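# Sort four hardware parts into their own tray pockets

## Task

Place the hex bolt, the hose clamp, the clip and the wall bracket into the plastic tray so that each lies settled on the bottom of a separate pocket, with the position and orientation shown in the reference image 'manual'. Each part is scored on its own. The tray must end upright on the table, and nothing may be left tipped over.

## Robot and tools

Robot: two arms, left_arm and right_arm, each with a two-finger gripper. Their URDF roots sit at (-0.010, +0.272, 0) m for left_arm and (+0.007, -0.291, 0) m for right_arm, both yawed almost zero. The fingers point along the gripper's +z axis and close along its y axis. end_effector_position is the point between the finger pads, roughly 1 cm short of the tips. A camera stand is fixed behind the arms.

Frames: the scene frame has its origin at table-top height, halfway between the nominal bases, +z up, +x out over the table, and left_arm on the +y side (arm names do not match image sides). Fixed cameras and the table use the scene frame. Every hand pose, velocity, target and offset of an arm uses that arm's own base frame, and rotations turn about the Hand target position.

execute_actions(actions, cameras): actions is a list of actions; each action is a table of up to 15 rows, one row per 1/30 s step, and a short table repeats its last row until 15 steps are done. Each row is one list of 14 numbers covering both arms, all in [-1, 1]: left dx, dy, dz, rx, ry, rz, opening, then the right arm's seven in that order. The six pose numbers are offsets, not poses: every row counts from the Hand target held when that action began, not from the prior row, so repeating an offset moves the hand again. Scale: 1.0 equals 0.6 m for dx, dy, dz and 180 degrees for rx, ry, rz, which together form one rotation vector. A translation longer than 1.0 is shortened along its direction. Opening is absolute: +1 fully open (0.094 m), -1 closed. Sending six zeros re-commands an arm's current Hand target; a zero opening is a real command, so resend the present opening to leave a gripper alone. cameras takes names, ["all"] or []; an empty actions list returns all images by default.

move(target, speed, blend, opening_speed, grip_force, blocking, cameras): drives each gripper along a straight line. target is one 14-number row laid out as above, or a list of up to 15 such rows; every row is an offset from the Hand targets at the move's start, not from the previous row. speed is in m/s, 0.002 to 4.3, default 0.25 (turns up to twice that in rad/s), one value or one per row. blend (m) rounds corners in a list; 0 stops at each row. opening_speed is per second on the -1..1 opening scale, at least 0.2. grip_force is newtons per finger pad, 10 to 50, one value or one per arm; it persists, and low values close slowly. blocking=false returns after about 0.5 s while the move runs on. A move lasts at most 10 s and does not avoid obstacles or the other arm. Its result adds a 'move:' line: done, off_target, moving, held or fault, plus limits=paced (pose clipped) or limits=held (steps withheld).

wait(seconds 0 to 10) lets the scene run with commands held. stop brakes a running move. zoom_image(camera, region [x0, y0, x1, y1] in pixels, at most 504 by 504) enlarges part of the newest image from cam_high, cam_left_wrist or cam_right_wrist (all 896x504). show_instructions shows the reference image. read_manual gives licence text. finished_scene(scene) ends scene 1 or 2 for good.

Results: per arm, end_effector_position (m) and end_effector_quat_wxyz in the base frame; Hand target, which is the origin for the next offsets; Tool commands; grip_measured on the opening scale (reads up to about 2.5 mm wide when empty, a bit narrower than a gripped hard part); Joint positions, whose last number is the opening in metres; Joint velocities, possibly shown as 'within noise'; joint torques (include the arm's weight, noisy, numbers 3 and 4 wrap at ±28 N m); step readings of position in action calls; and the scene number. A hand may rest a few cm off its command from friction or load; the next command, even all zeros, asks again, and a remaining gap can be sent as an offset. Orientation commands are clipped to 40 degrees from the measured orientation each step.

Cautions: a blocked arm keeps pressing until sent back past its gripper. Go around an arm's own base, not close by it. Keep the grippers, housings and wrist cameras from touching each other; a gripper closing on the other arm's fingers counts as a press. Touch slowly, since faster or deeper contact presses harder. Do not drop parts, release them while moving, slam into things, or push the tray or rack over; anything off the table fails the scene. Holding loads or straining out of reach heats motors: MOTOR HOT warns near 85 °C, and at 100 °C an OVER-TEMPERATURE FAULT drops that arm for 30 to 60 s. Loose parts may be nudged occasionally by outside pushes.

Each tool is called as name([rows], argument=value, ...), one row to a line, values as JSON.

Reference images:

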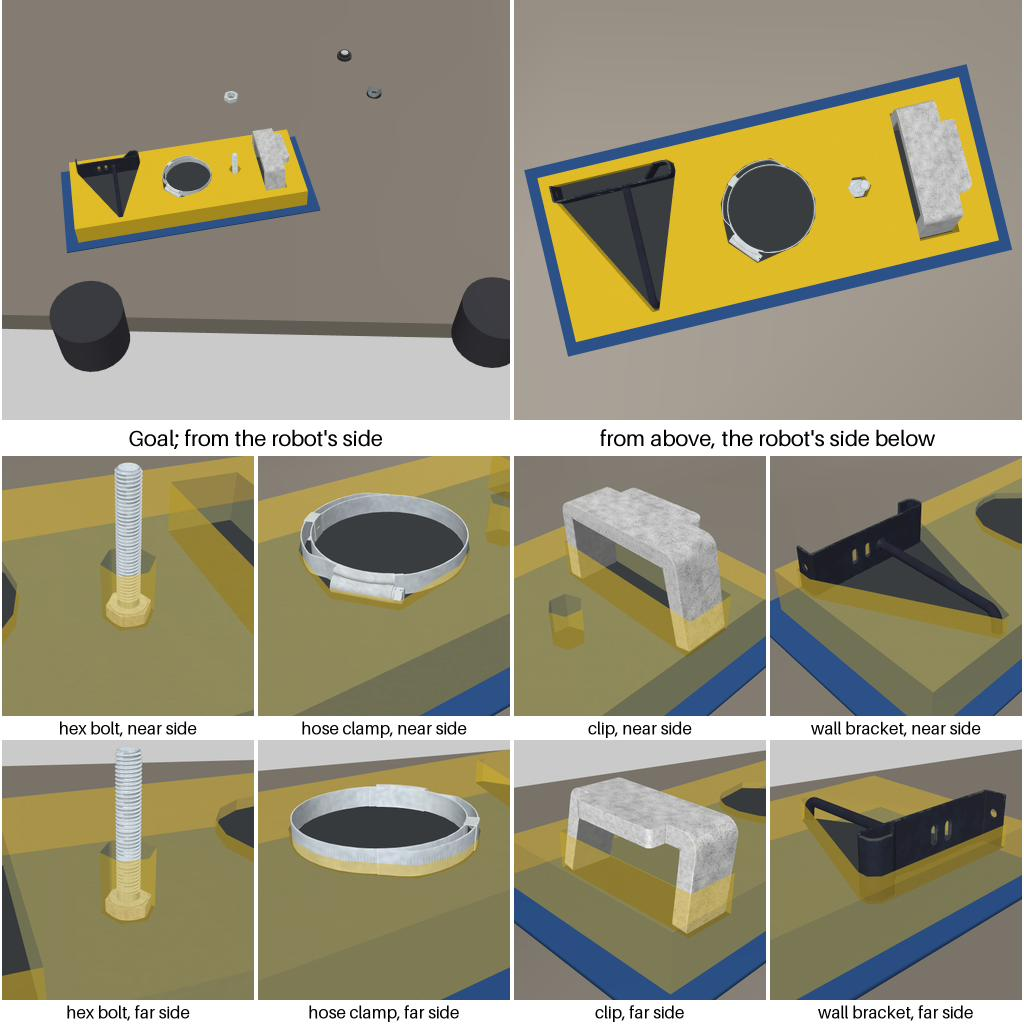

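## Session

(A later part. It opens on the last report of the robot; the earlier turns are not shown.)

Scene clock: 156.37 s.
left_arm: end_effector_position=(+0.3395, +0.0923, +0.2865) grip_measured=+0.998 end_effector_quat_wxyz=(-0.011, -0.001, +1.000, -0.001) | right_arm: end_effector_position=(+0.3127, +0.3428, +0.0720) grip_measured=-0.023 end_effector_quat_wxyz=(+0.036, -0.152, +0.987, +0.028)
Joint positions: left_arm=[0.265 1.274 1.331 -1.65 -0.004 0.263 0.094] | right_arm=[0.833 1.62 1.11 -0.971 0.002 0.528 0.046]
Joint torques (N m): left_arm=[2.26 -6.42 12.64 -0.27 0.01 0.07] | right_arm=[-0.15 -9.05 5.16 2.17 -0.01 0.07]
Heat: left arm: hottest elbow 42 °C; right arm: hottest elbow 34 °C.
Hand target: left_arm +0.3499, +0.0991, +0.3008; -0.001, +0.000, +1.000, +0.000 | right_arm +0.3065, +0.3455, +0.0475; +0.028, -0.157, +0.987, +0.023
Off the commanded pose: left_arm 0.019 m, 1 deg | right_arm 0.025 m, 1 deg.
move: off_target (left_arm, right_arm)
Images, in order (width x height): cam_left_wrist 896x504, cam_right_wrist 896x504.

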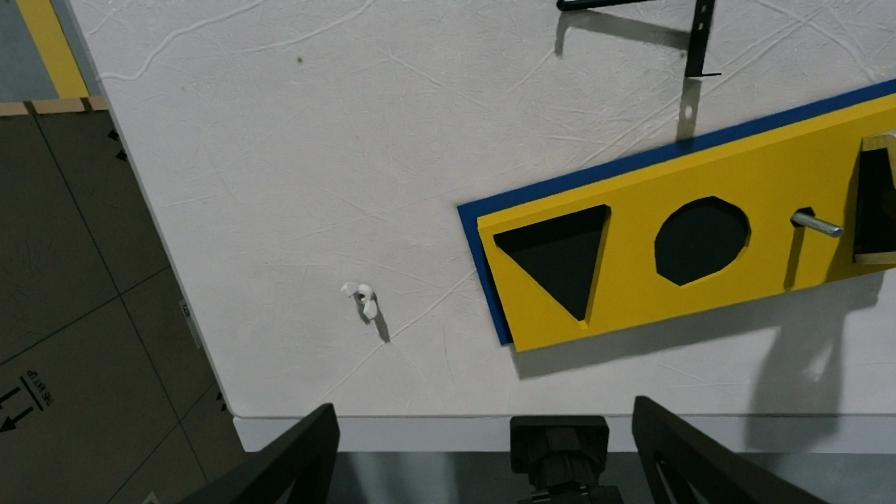

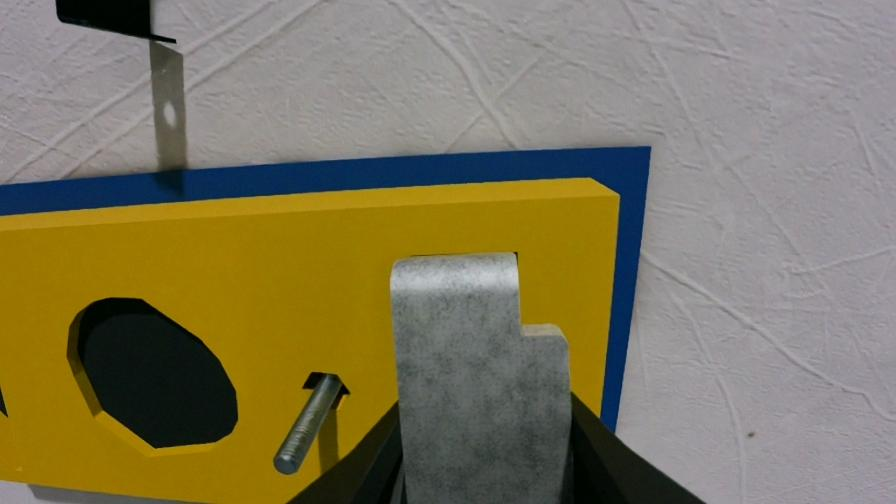

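move([
  [0,0,0,0,0,0,1,0.008,-0.003,0.045,0.0,0,0,-0.5],
  [0,0,0,0,0,0,1,0.008,-0.003,0.045,0.0,0,0,0.12],
], cameras=["cam_left_wrist","cam_right_wrist"], speed=0.05, opening_speed=0.5)

zoom_image(camera="cam_left_wrist", region=[780, 110, 896, 310])

zoom_image(camera="cam_right_wrist", region=[360, 200, 640, 504])

Scene clock: 161.80 s.
left_arm: end_effector_position=(+0.3395, +0.0923, +0.2865) grip_measured=+0.998 end_effector_quat_wxyz=(-0.011, -0.001, +1.000, -0.001) | right_arm: end_effector_position=(+0.3098, +0.3397, +0.0713) grip_measured=+0.117 end_effector_quat_wxyz=(+0.029, -0.152, +0.988, +0.022)
Joint positions: left_arm=[0.265 1.274 1.331 -1.65 -0.004 0.263 0.094] | right_arm=[0.833 1.621 1.11 -0.988 0.002 0.527 0.052]
Joint torques (N m): left_arm=[2.08 -6.36 12.55 -0.35 0.03 0.1] | right_arm=[-0.91 -11.81 8.4 0.23 -0.03 -0.04]
Heat: left arm: hottest elbow 42 °C; right arm: hottest elbow 33 °C.
Hand target: left_arm +0.3499, +0.0991, +0.3008; -0.001, +0.000, +1.000, +0.000 | right_arm +0.3113, +0.3436, +0.0746; +0.028, -0.157, +0.987, +0.023
Off the commanded pose: left_arm 0.019 m, 1 deg | right_arm 0.005 m, 1 deg.
move: off_target (left_arm)
Images, in order (width x height): cam_left_wrist 896x504, cam_right_wrist 896x504.

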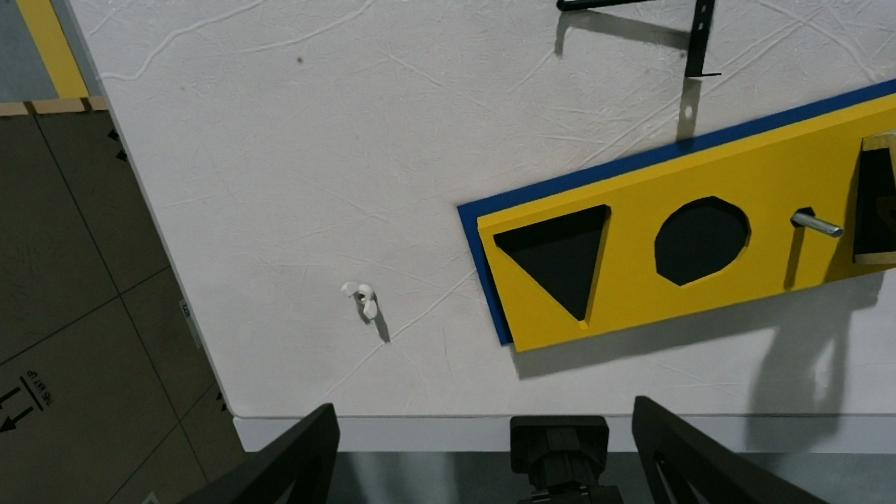

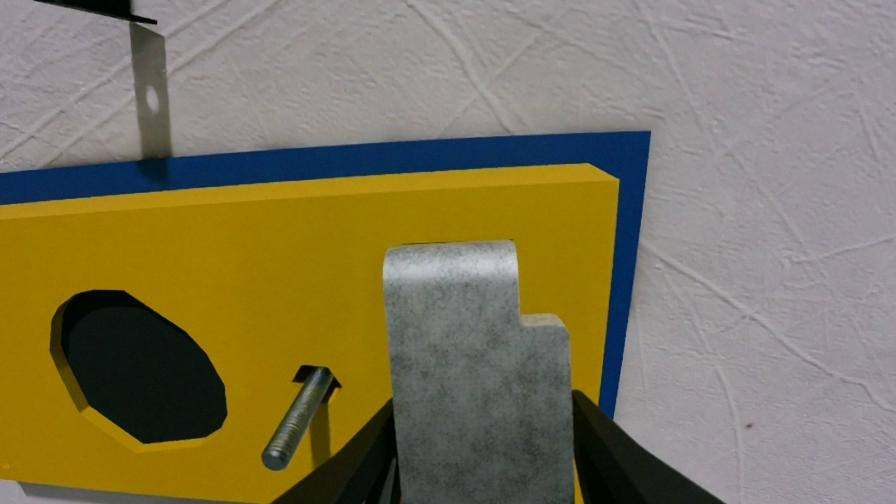

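Scaled by 2.520 from the camera's 896x504 image, which has a finer 1280x720 frame.

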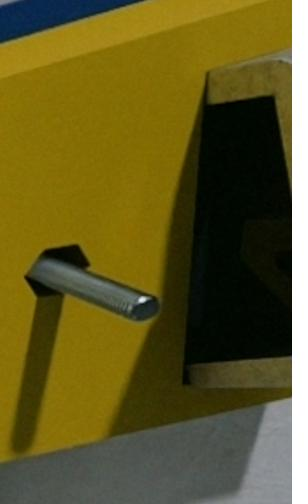

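Scaled by 1.658 from the camera's 896x504 image, which has a finer 1280x720 frame.

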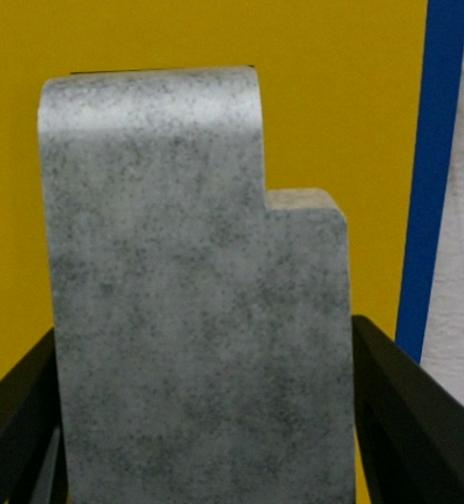

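move([
  [0,0,0,0,0,0,1,0,0,0.02,0,0,0,0.3],
  [0,0,0,0,0,0,1,-0.02,0,0.25,0,0,0,0.3],
], cameras=["cam_high","cam_left_wrist","cam_right_wrist"], speed=0.15)

zoom_image(camera="cam_high", region=[430, 100, 560, 220])

zoom_image(camera="cam_left_wrist", region=[780, 100, 896, 300])

Scene clock: 164.73 s.
left_arm: end_effector_position=(+0.3395, +0.0923, +0.2865) grip_measured=+0.998 end_effector_quat_wxyz=(-0.011, -0.001, +1.000, -0.001) | right_arm: end_effector_position=(+0.2934, +0.3283, +0.1959) grip_measured=+0.298 end_effector_quat_wxyz=(+0.004, -0.156, +0.988, +0.004)
Joint positions: left_arm=[0.265 1.274 1.331 -1.65 -0.004 0.263 0.094] | right_arm=[0.842 1.498 1.315 -1.377 -0.001 0.53 0.061]
Joint torques (N m): left_arm=[2.14 -6.48 12.63 -0.38 0.02 0.07] | right_arm=[-0.03 -12.63 12.64 0.29 0.09 0.16]
Heat: left arm: hottest elbow 42 °C; right arm: hottest elbow 34 °C.
Hand target: left_arm +0.3499, +0.0991, +0.3008; -0.001, +0.000, +1.000, +0.000 | right_arm +0.2993, +0.3437, +0.2247; +0.028, -0.157, +0.987, +0.023
Off the commanded pose: left_arm 0.019 m, 1 deg | right_arm 0.033 m, 4 deg.
move: off_target (left_arm, right_arm)

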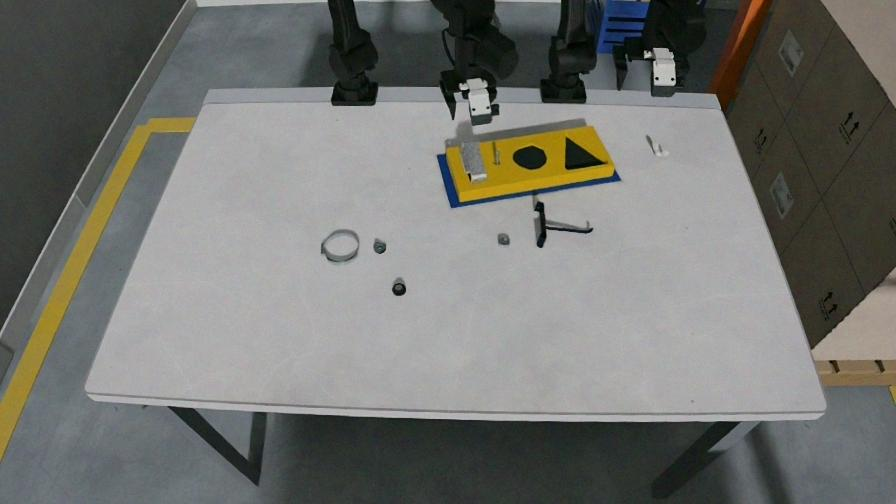

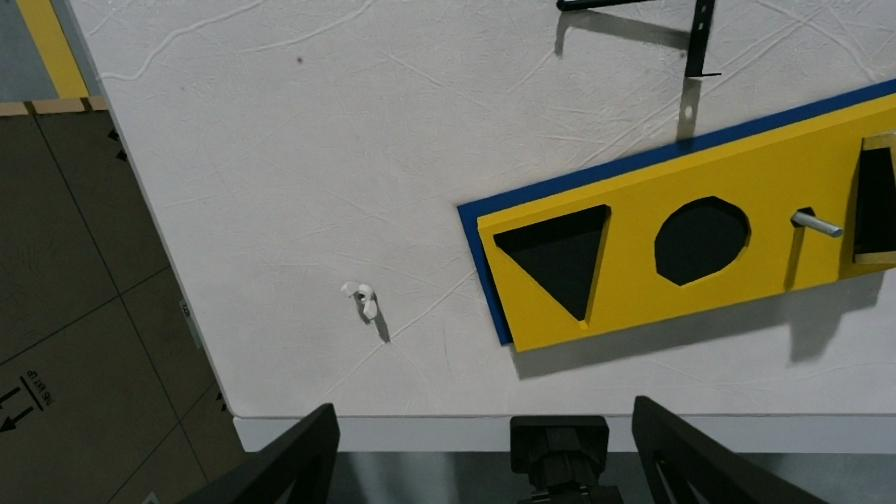

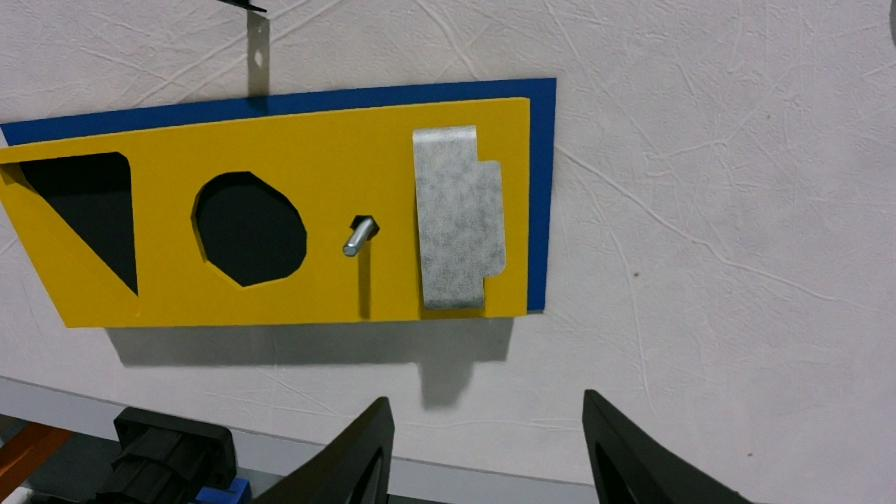

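Scaled by 3.877 from the camera's 896x504 image, which has a finer 1280x720 frame.

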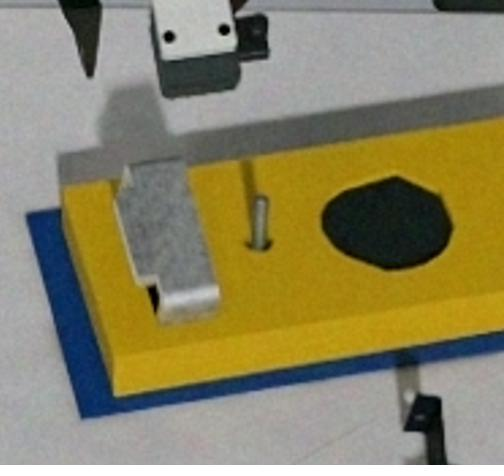

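Scaled by 2.520 from the camera's 896x504 image, which has a finer 1280x720 frame.

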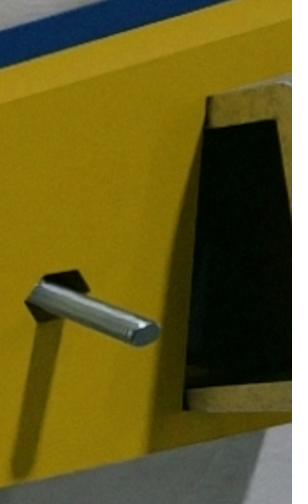

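zoom_image(camera="cam_right_wrist", region=[380, 100, 560, 340])

Scaled by 2.100 from the camera's 896x504 image, which has a finer 1280x720 frame.

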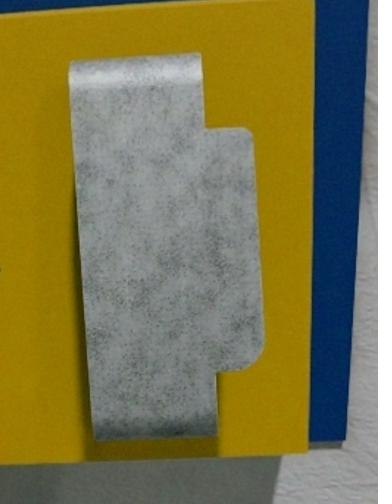

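move(target=[-0.03,-0.2,-0.05,0,0,0,1,0.012,-0.003,-0.23,0,0,0,0.3], cameras=["cam_left_wrist","cam_right_wrist"], speed=0.15)

zoom_image(camera="cam_left_wrist", region=[580, 80, 896, 340])

Scene clock: 168.50 s.
left_arm: end_effector_position=(+0.3333, -0.0175, +0.2725) grip_measured=+0.998 end_effector_quat_wxyz=(-0.007, +0.002, +1.000, -0.001) | right_arm: end_effector_position=(+0.3037, +0.3399, +0.0883) grip_measured=+0.298 end_effector_quat_wxyz=(+0.024, -0.156, +0.987, +0.020)
Joint positions: left_arm=[-0.05 1.22 1.249 -1.613 0.003 -0.046 0.094] | right_arm=[0.842 1.596 1.13 -1.043 -0.001 0.53 0.061]
Joint torques (N m): left_arm=[-0.09 -7.94 7.35 0.7 -0.16 -0.23] | right_arm=[-1.08 -11.63 7.23 1.11 0.09 -0.01]
Heat: left arm: hottest elbow 42 °C; right arm: hottest elbow 34 °C.
Hand target: left_arm +0.3319, -0.0209, +0.2708; -0.001, +0.000, +1.000, +0.000 | right_arm +0.3065, +0.3419, +0.0865; +0.028, -0.157, +0.987, +0.023
Off the commanded pose: left_arm 0.004 m, 1 deg | right_arm 0.004 m, 1 deg.
move: done
Images, in order (width x height): cam_left_wrist 896x504, cam_right_wrist 896x504.

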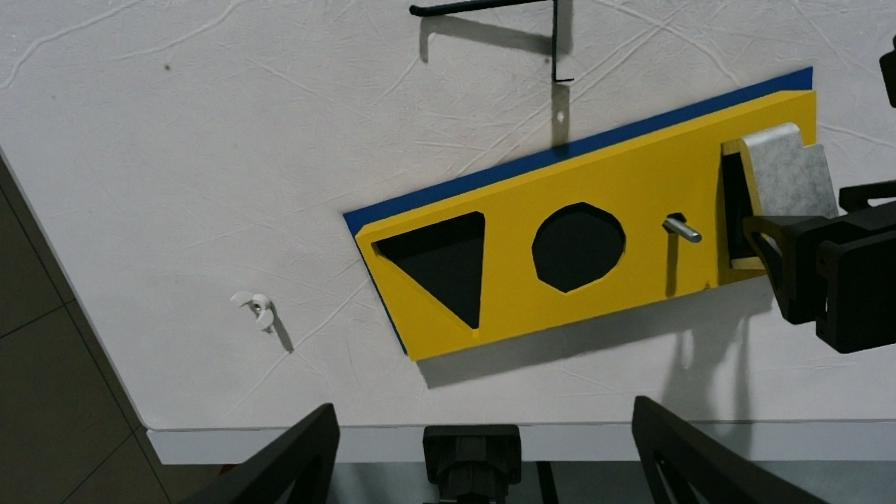

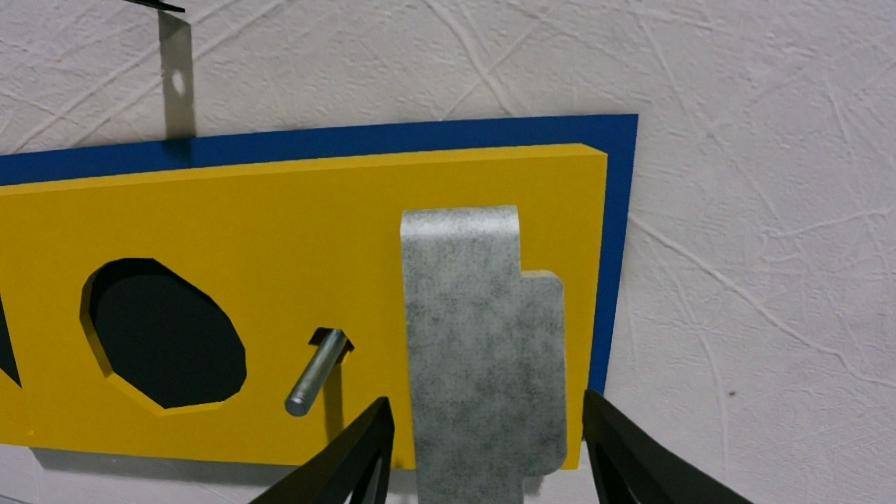

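Scaled by 1.595 from the camera's 896x504 image, which has a finer 1280x720 frame.

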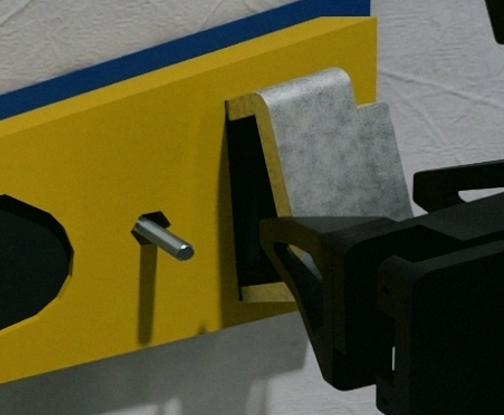

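move([
  [0,0,0,0,0,0,1,0,0,0,0,0,0,-0.5],
  [0,0,0,0,0,0,1,0,0,0.04,0,0,0,-0.5],
  [0,0,0,0,0,0,1,0,0,0.04,0.0206,-0.0634,0,-0.5],
], speed=0.1, cameras=["cam_left_wrist","cam_right_wrist"])

Scene clock: 173.13 s.
left_arm: end_effector_position=(+0.3333, -0.0175, +0.2725) grip_measured=+0.998 end_effector_quat_wxyz=(-0.007, +0.002, +1.000, -0.001) | right_arm: end_effector_position=(+0.3003, +0.3340, +0.0846) grip_measured=-0.029 end_effector_quat_wxyz=(+0.098, -0.158, +0.982, +0.021)
Joint positions: left_arm=[-0.05 1.22 1.249 -1.613 0.003 -0.046 0.094] | right_arm=[0.877 1.521 1.018 -0.892 0.098 0.55 0.046]
Joint torques (N m): left_arm=[-0.26 -7.77 7.39 0.7 -0.17 -0.17] | right_arm=[-0.56 -15.15 8.09 1.39 0.75 0.06]
Heat: left arm: hottest elbow 42 °C; right arm: hottest elbow 33 °C.
Hand target: left_arm +0.3319, -0.0210, +0.2708; -0.001, +0.000, +1.000, +0.000 | right_arm +0.3065, +0.3418, +0.1105; +0.131, -0.158, +0.978, +0.039
Off the commanded pose: left_arm 0.004 m, 1 deg | right_arm 0.028 m, 4 deg.
move: off_target (right_arm)
Images, in order (width x height): cam_left_wrist 896x504, cam_right_wrist 896x504.

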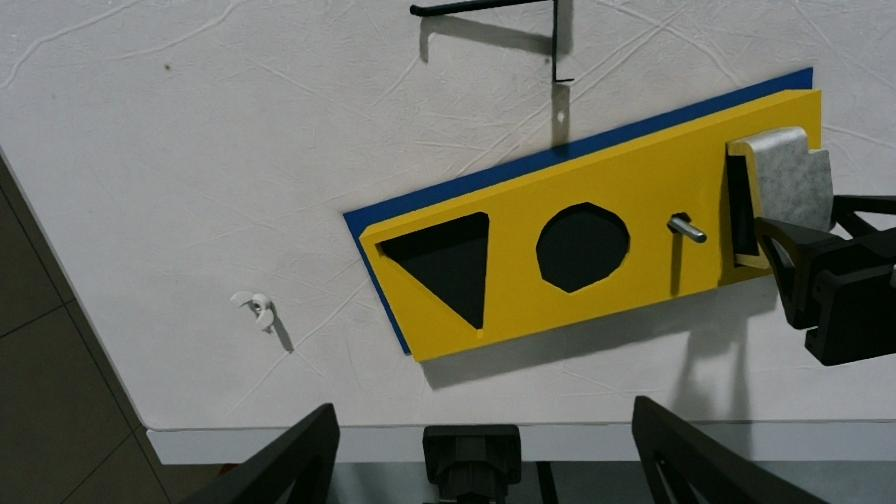

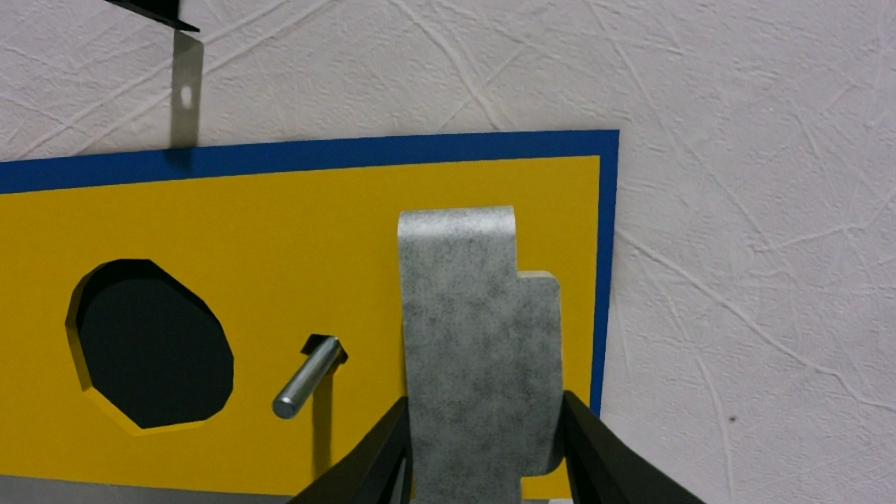

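move([
  [0,0,0,0,0,0,1,0,0,0.05,0,0,0,-0.5],
  [0,0,0,0,0,0,1,0,0,0.025,0,0,0,-0.5],
], speed=0.15, cameras=["cam_left_wrist","cam_right_wrist"])

Scene clock: 174.60 s.
left_arm: end_effector_position=(+0.3333, -0.0175, +0.2725) grip_measured=+0.998 end_effector_quat_wxyz=(-0.007, +0.002, +1.000, -0.001) | right_arm: end_effector_position=(+0.2950, +0.3258, +0.0976) grip_measured=-0.029 end_effector_quat_wxyz=(+0.097, -0.156, +0.983, +0.015)
Joint positions: left_arm=[-0.05 1.22 1.249 -1.613 0.003 -0.046 0.094] | right_arm=[0.877 1.486 1.018 -0.937 0.105 0.553 0.046]
Joint torques (N m): left_arm=[0.15 -8 7.43 0.81 -0.17 -0.19] | right_arm=[-0.56 -13.51 10.18 1.37 0.5 0.03]
Heat: left arm: hottest elbow 42 °C; right arm: hottest elbow 33 °C.
Hand target: left_arm +0.3319, -0.0210, +0.2708; -0.001, +0.000, +1.000, +0.000 | right_arm +0.3066, +0.3418, +0.1256; +0.131, -0.158, +0.978, +0.039
Off the commanded pose: left_arm 0.004 m, 1 deg | right_arm 0.034 m, 5 deg.
move: off_target (right_arm)
Images, in order (width x height): cam_left_wrist 896x504, cam_right_wrist 896x504.

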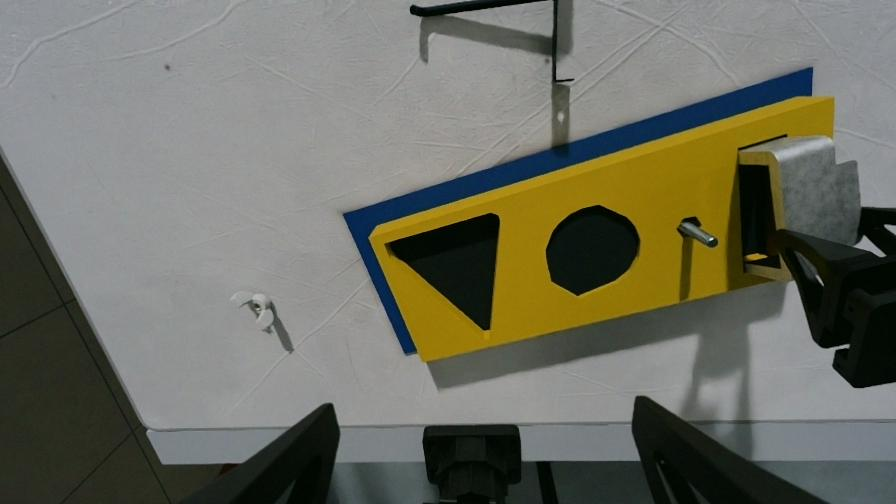

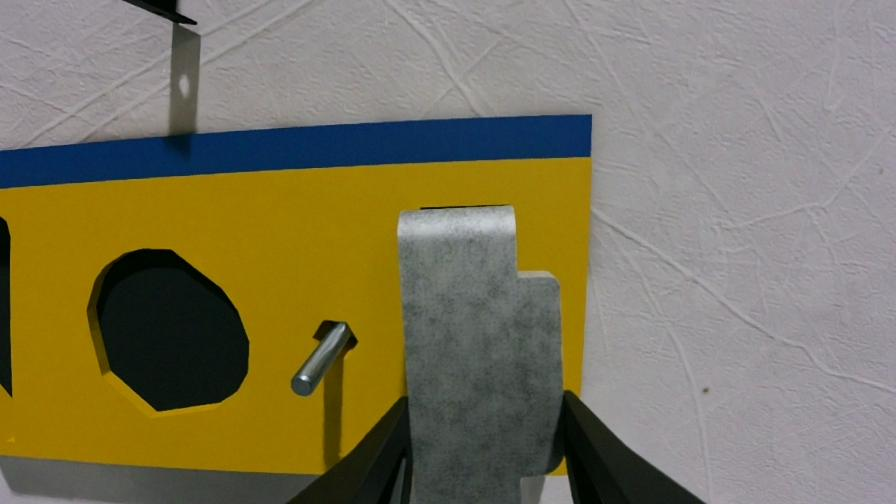

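move([
  [0,0,0,0,0,0,1,0,0,0.1,0,0,0,-0.5],
  [0,0,0,0,0,0,1,0,0,0.06,0,0,0,-0.5],
], speed=0.2, cameras=["cam_left_wrist","cam_right_wrist"])

Scene clock: 176.53 s.
left_arm: end_effector_position=(+0.3333, -0.0175, +0.2725) grip_measured=+0.998 end_effector_quat_wxyz=(-0.007, +0.002, +1.000, -0.001) | right_arm: end_effector_position=(+0.2922, +0.3231, +0.1357) grip_measured=-0.029 end_effector_quat_wxyz=(+0.098, -0.158, +0.983, +0.014)
Joint positions: left_arm=[-0.05 1.22 1.249 -1.613 0.003 -0.046 0.094] | right_arm=[0.879 1.433 1.07 -1.041 0.107 0.552 0.046]
Joint torques (N m): left_arm=[0.15 -7.53 7.31 0.7 -0.18 -0.2] | right_arm=[-0.67 -11.52 11.43 1.66 0.42 0.04]
Heat: left arm: hottest elbow 42 °C; right arm: hottest elbow 34 °C.
Hand target: left_arm +0.3319, -0.0210, +0.2708; -0.001, +0.000, +1.000, +0.000 | right_arm +0.3066, +0.3417, +0.1614; +0.131, -0.158, +0.978, +0.039
Off the commanded pose: left_arm 0.004 m, 1 deg | right_arm 0.035 m, 5 deg.
move: off_target (right_arm)
Images, in order (width x height): cam_left_wrist 896x504, cam_right_wrist 896x504.

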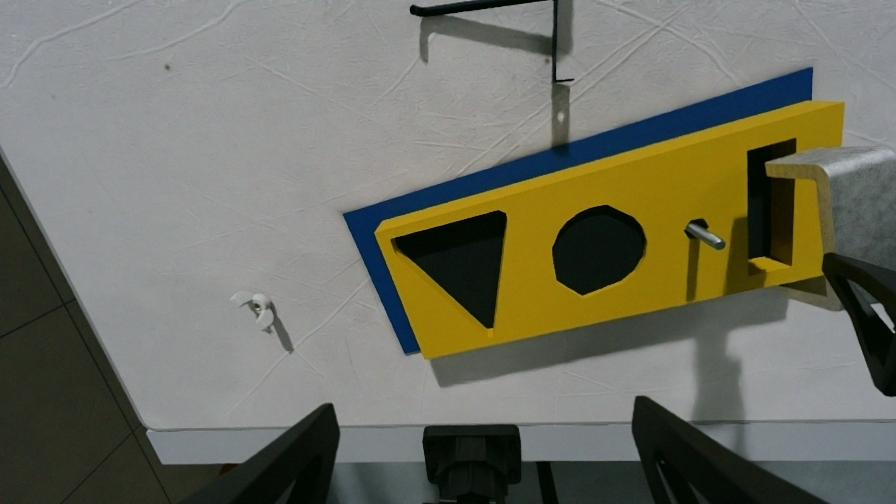

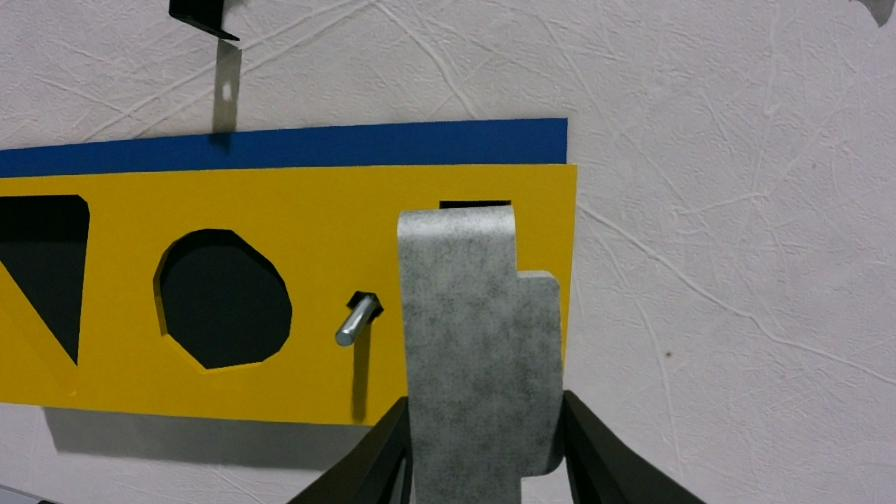

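move([
  [0,0,0,0,0,0,1,0.003,-0.005,-0.042,0,0,-0.0167,-0.5],
], speed=0.1, cameras=["cam_left_wrist","cam_right_wrist"])

zoom_image(camera="cam_left_wrist", region=[640, 80, 896, 336])

Scene clock: 180.60 s.
left_arm: end_effector_position=(+0.3333, -0.0175, +0.2725) grip_measured=+0.998 end_effector_quat_wxyz=(-0.007, +0.002, +1.000, -0.001) | right_arm: end_effector_position=(+0.2995, +0.3289, +0.1198) grip_measured=-0.029 end_effector_quat_wxyz=(+0.107, -0.139, +0.984, +0.018)
Joint positions: left_arm=[-0.05 1.22 1.249 -1.613 0.003 -0.046 0.094] | right_arm=[0.879 1.463 1.055 -0.978 0.118 0.587 0.046]
Joint torques (N m): left_arm=[0.03 -7.82 7.42 0.75 -0.2 -0.17] | right_arm=[-0.91 -12.1 9.11 1.62 0.46 0.12]
Heat: left arm: hottest elbow 41 °C; right arm: hottest elbow 34 °C.
Hand target: left_arm +0.3319, -0.0210, +0.2708; -0.001, +0.000, +1.000, +0.000 | right_arm +0.3084, +0.3387, +0.1363; +0.132, -0.132, +0.982, +0.036
Off the commanded pose: left_arm 0.004 m, 1 deg | right_arm 0.021 m, 4 deg.
move: off_target (right_arm)
Images, in order (width x height): cam_left_wrist 896x504, cam_right_wrist 896x504.

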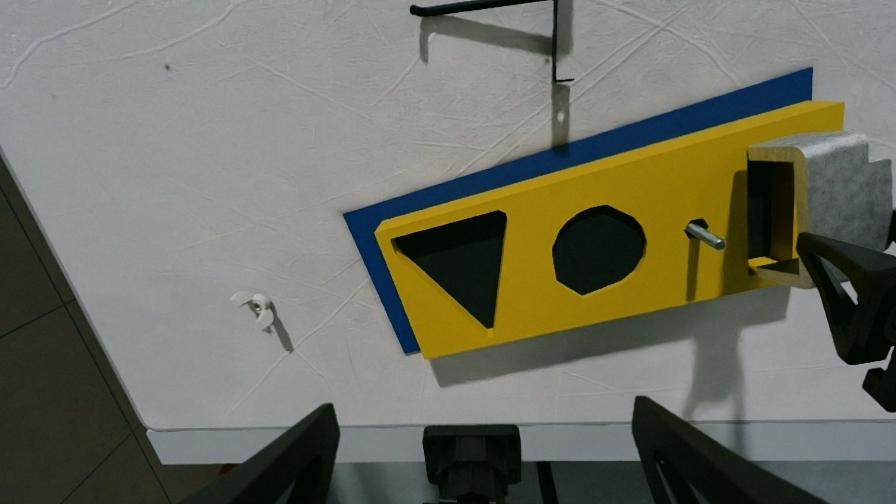

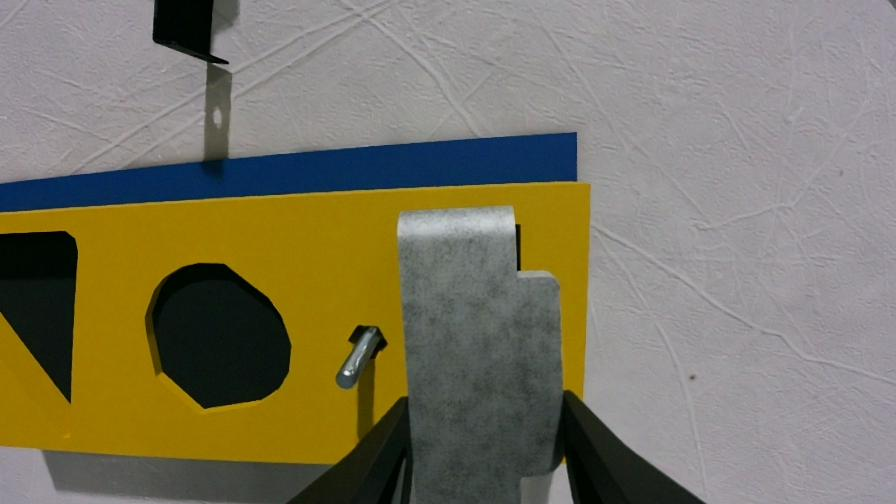

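Scaled by 1.969 from the camera's 896x504 image, which has a finer 1280x720 frame.

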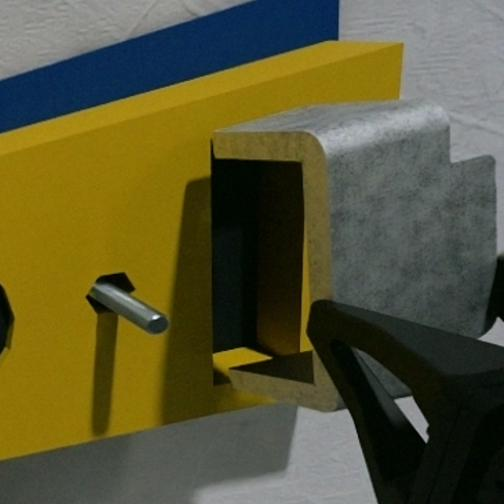

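move([
  [0,0,0,0,0,0,1,-0.02,-0.013,-0.007,0,0,-0.0167,-0.5],
], speed=0.1, cameras=["cam_left_wrist","cam_right_wrist"])

zoom_image(camera="cam_left_wrist", region=[640, 80, 896, 336])

Scene clock: 182.63 s.
left_arm: end_effector_position=(+0.3333, -0.0175, +0.2725) grip_measured=+0.998 end_effector_quat_wxyz=(-0.007, +0.002, +1.000, -0.001) | right_arm: end_effector_position=(+0.2926, +0.3202, +0.1083) grip_measured=-0.029 end_effector_quat_wxyz=(+0.103, -0.110, +0.989, +0.008)
Joint positions: left_arm=[-0.05 1.22 1.249 -1.613 0.003 -0.046 0.094] | right_arm=[0.885 1.463 1.023 -0.971 0.133 0.653 0.046]
Joint torques (N m): left_arm=[0.15 -7.65 7.41 0.81 -0.16 -0.2] | right_arm=[-0.15 -14.15 8.43 1.48 0.49 0.17]
Heat: left arm: hottest elbow 41 °C; right arm: hottest elbow 34 °C.
Hand target: left_arm +0.3319, -0.0210, +0.2708; -0.001, +0.000, +1.000, +0.000 | right_arm +0.2964, +0.3311, +0.1322; +0.133, -0.106, +0.985, +0.032
Off the commanded pose: left_arm 0.004 m, 1 deg | right_arm 0.026 m, 4 deg.
move: off_target (right_arm)
Images, in order (width x height): cam_left_wrist 896x504, cam_right_wrist 896x504.

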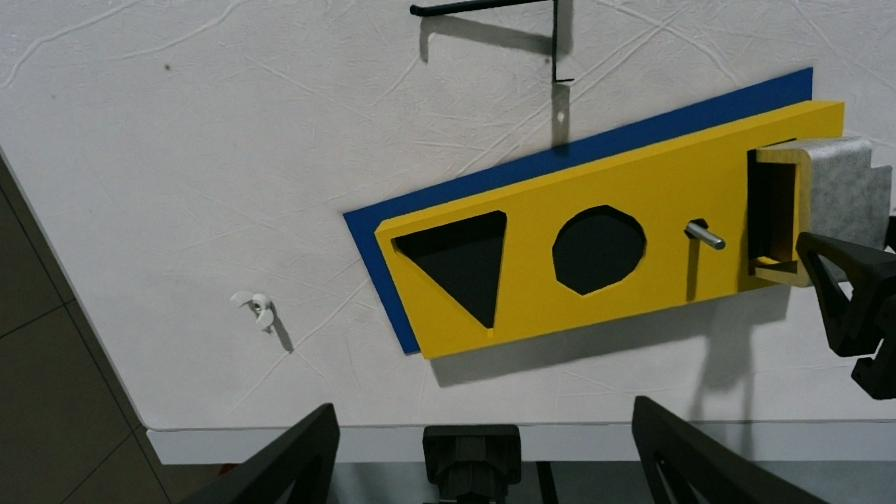

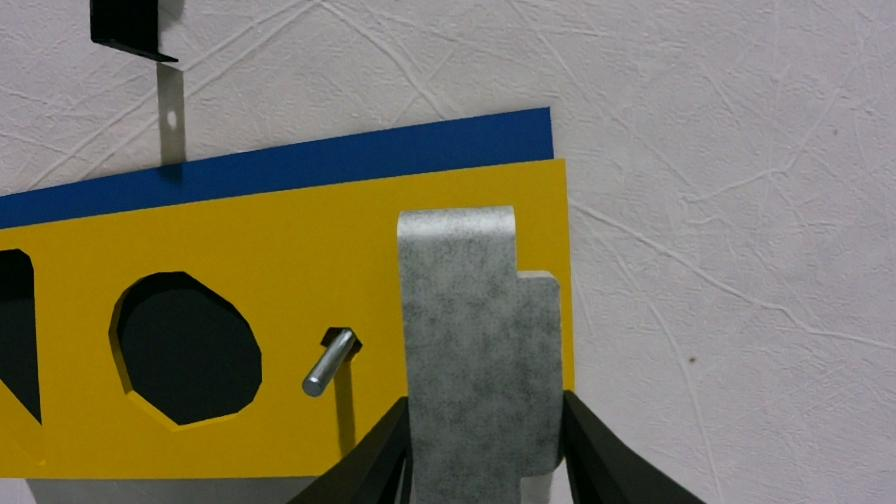

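Scaled by 1.969 from the camera's 896x504 image, which has a finer 1280x720 frame.

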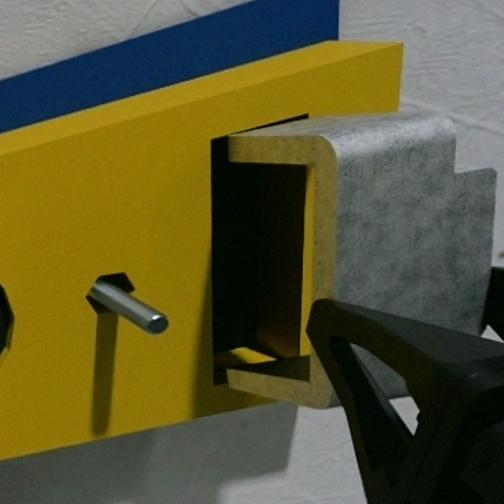

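move([
  [0,0,0,0,0,0,1,0.005,0.011,-0.003,0,0,0.006,-0.5],
  [0,0,0,0,0,0,1,0.005,0.011,-0.017,0,0,0.006,-0.5],
], speed=0.1, cameras=["cam_left_wrist","cam_right_wrist"])

zoom_image(camera="cam_left_wrist", region=[640, 80, 896, 336])

Scene clock: 186.27 s.
left_arm: end_effector_position=(+0.3333, -0.0175, +0.2725) grip_measured=+0.998 end_effector_quat_wxyz=(-0.007, +0.002, +1.000, -0.001) | right_arm: end_effector_position=(+0.2927, +0.3235, +0.1068) grip_measured=-0.029 end_effector_quat_wxyz=(+0.108, -0.111, +0.988, +0.013)
Joint positions: left_arm=[-0.05 1.22 1.249 -1.613 0.003 -0.046 0.094] | right_arm=[0.889 1.463 1.016 -0.951 0.133 0.654 0.046]
Joint torques (N m): left_arm=[-0.03 -7.65 7.42 0.7 -0.17 -0.17] | right_arm=[-0.21 -11.81 8.94 1.8 0.38 0.01]
Heat: left arm: hottest elbow 41 °C; right arm: hottest elbow 34 °C.
Hand target: left_arm +0.3319, -0.0210, +0.2708; -0.001, +0.000, +1.000, +0.000 | right_arm +0.2993, +0.3377, +0.1220; +0.132, -0.116, +0.984, +0.034
Off the commanded pose: left_arm 0.004 m, 1 deg | right_arm 0.022 m, 4 deg.
move: off_target (right_arm)
Images, in order (width x height): cam_left_wrist 896x504, cam_right_wrist 896x504.

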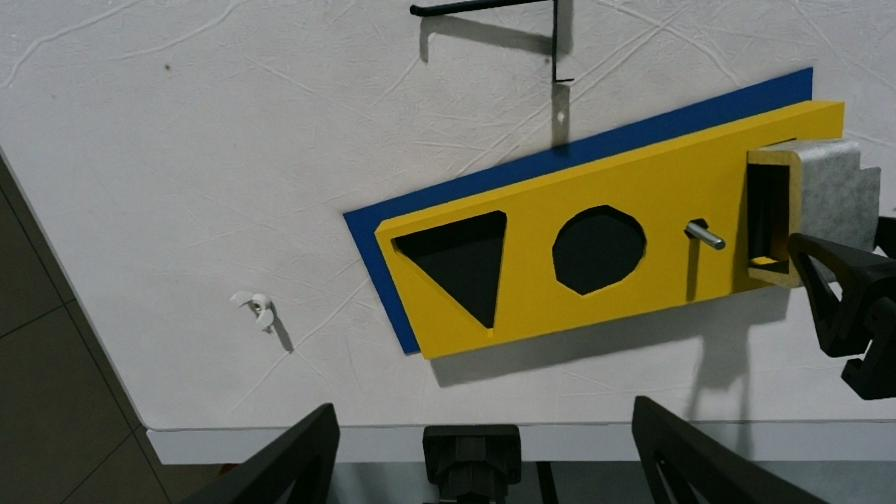

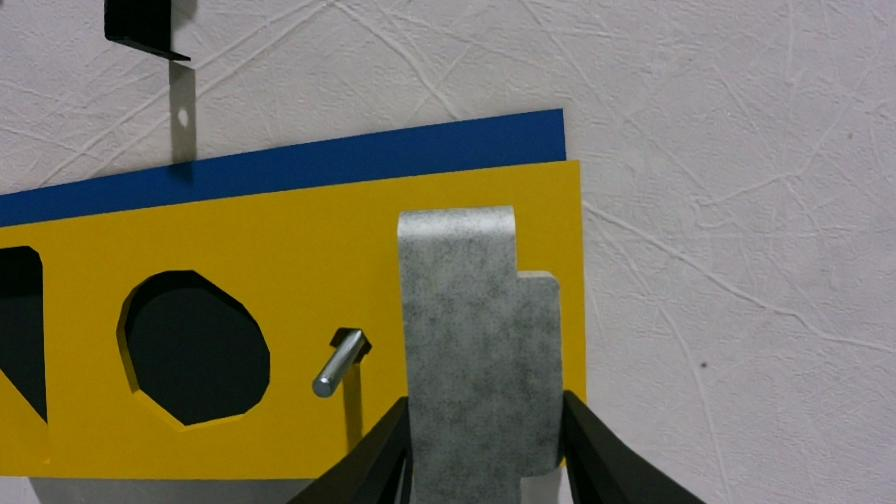

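Scaled by 1.969 from the camera's 896x504 image, which has a finer 1280x720 frame.

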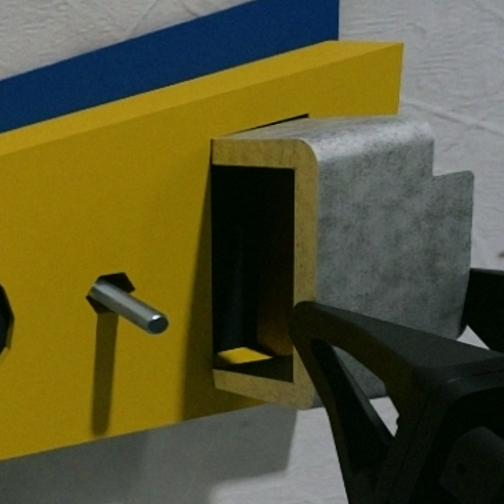

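move([
  [0,0,0,0,0,0,1,0.006,0.000,0.002,0,0,0.004,-0.5],
  [0,0,0,0,0,0,1,0.006,0.000,-0.02,0,0,0.004,-0.5],
], speed=0.1, cameras=["cam_left_wrist","cam_right_wrist"])

zoom_image(camera="cam_left_wrist", region=[640, 80, 896, 336])

Scene clock: 188.13 s.
left_arm: end_effector_position=(+0.3333, -0.0175, +0.2725) grip_measured=+0.998 end_effector_quat_wxyz=(-0.007, +0.002, +1.000, -0.001) | right_arm: end_effector_position=(+0.2944, +0.3260, +0.1010) grip_measured=-0.029 end_effector_quat_wxyz=(+0.112, -0.117, +0.987, +0.017)
Joint positions: left_arm=[-0.05 1.22 1.249 -1.613 0.003 -0.046 0.094] | right_arm=[0.889 1.471 1.007 -0.922 0.131 0.64 0.046]
Joint torques (N m): left_arm=[0.15 -7.71 7.35 0.84 -0.16 -0.17] | right_arm=[-0.79 -10.93 8.44 2.07 0.26 -0.06]
Heat: left arm: hottest elbow 41 °C; right arm: hottest elbow 34 °C.
Hand target: left_arm +0.3319, -0.0210, +0.2708; -0.001, +0.000, +1.000, +0.000 | right_arm +0.3029, +0.3376, +0.1100; +0.132, -0.122, +0.983, +0.034
Off the commanded pose: left_arm 0.004 m, 1 deg | right_arm 0.017 m, 3 deg.
move: off_target (right_arm)
Images, in order (width x height): cam_left_wrist 896x504, cam_right_wrist 896x504.

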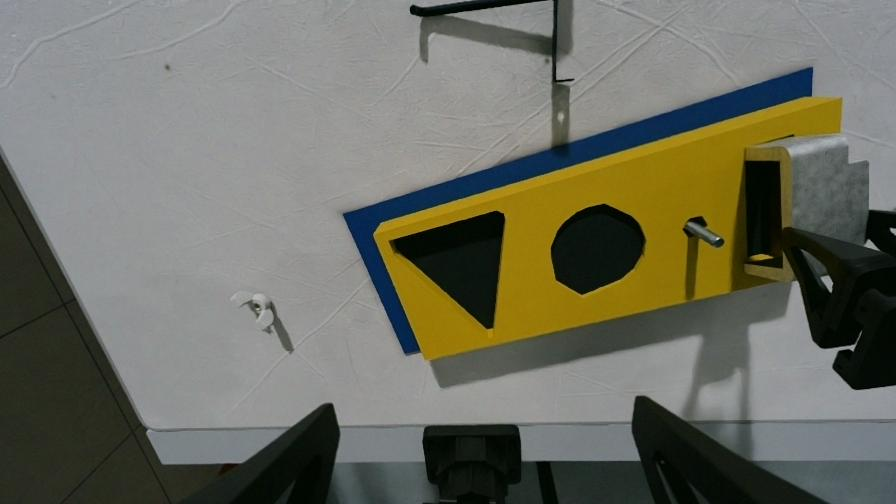

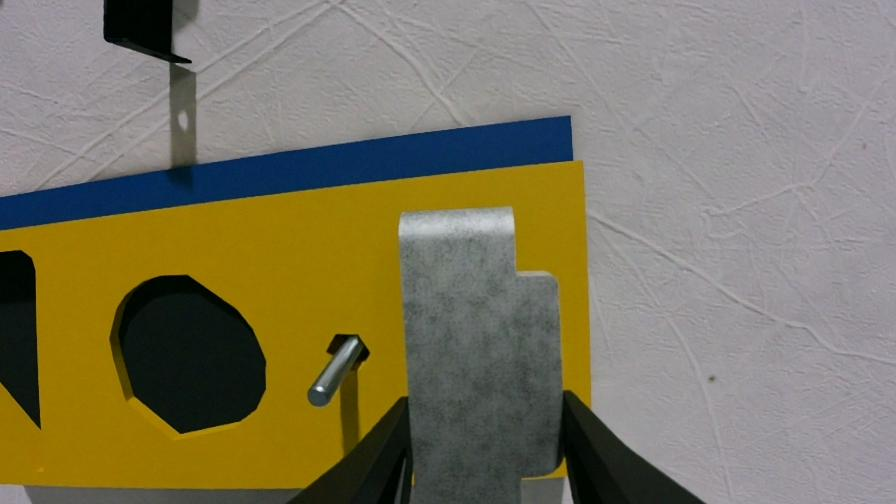

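Scaled by 1.969 from the camera's 896x504 image, which has a finer 1280x720 frame.

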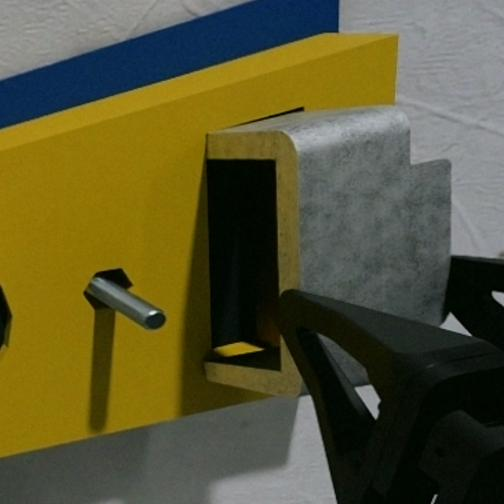

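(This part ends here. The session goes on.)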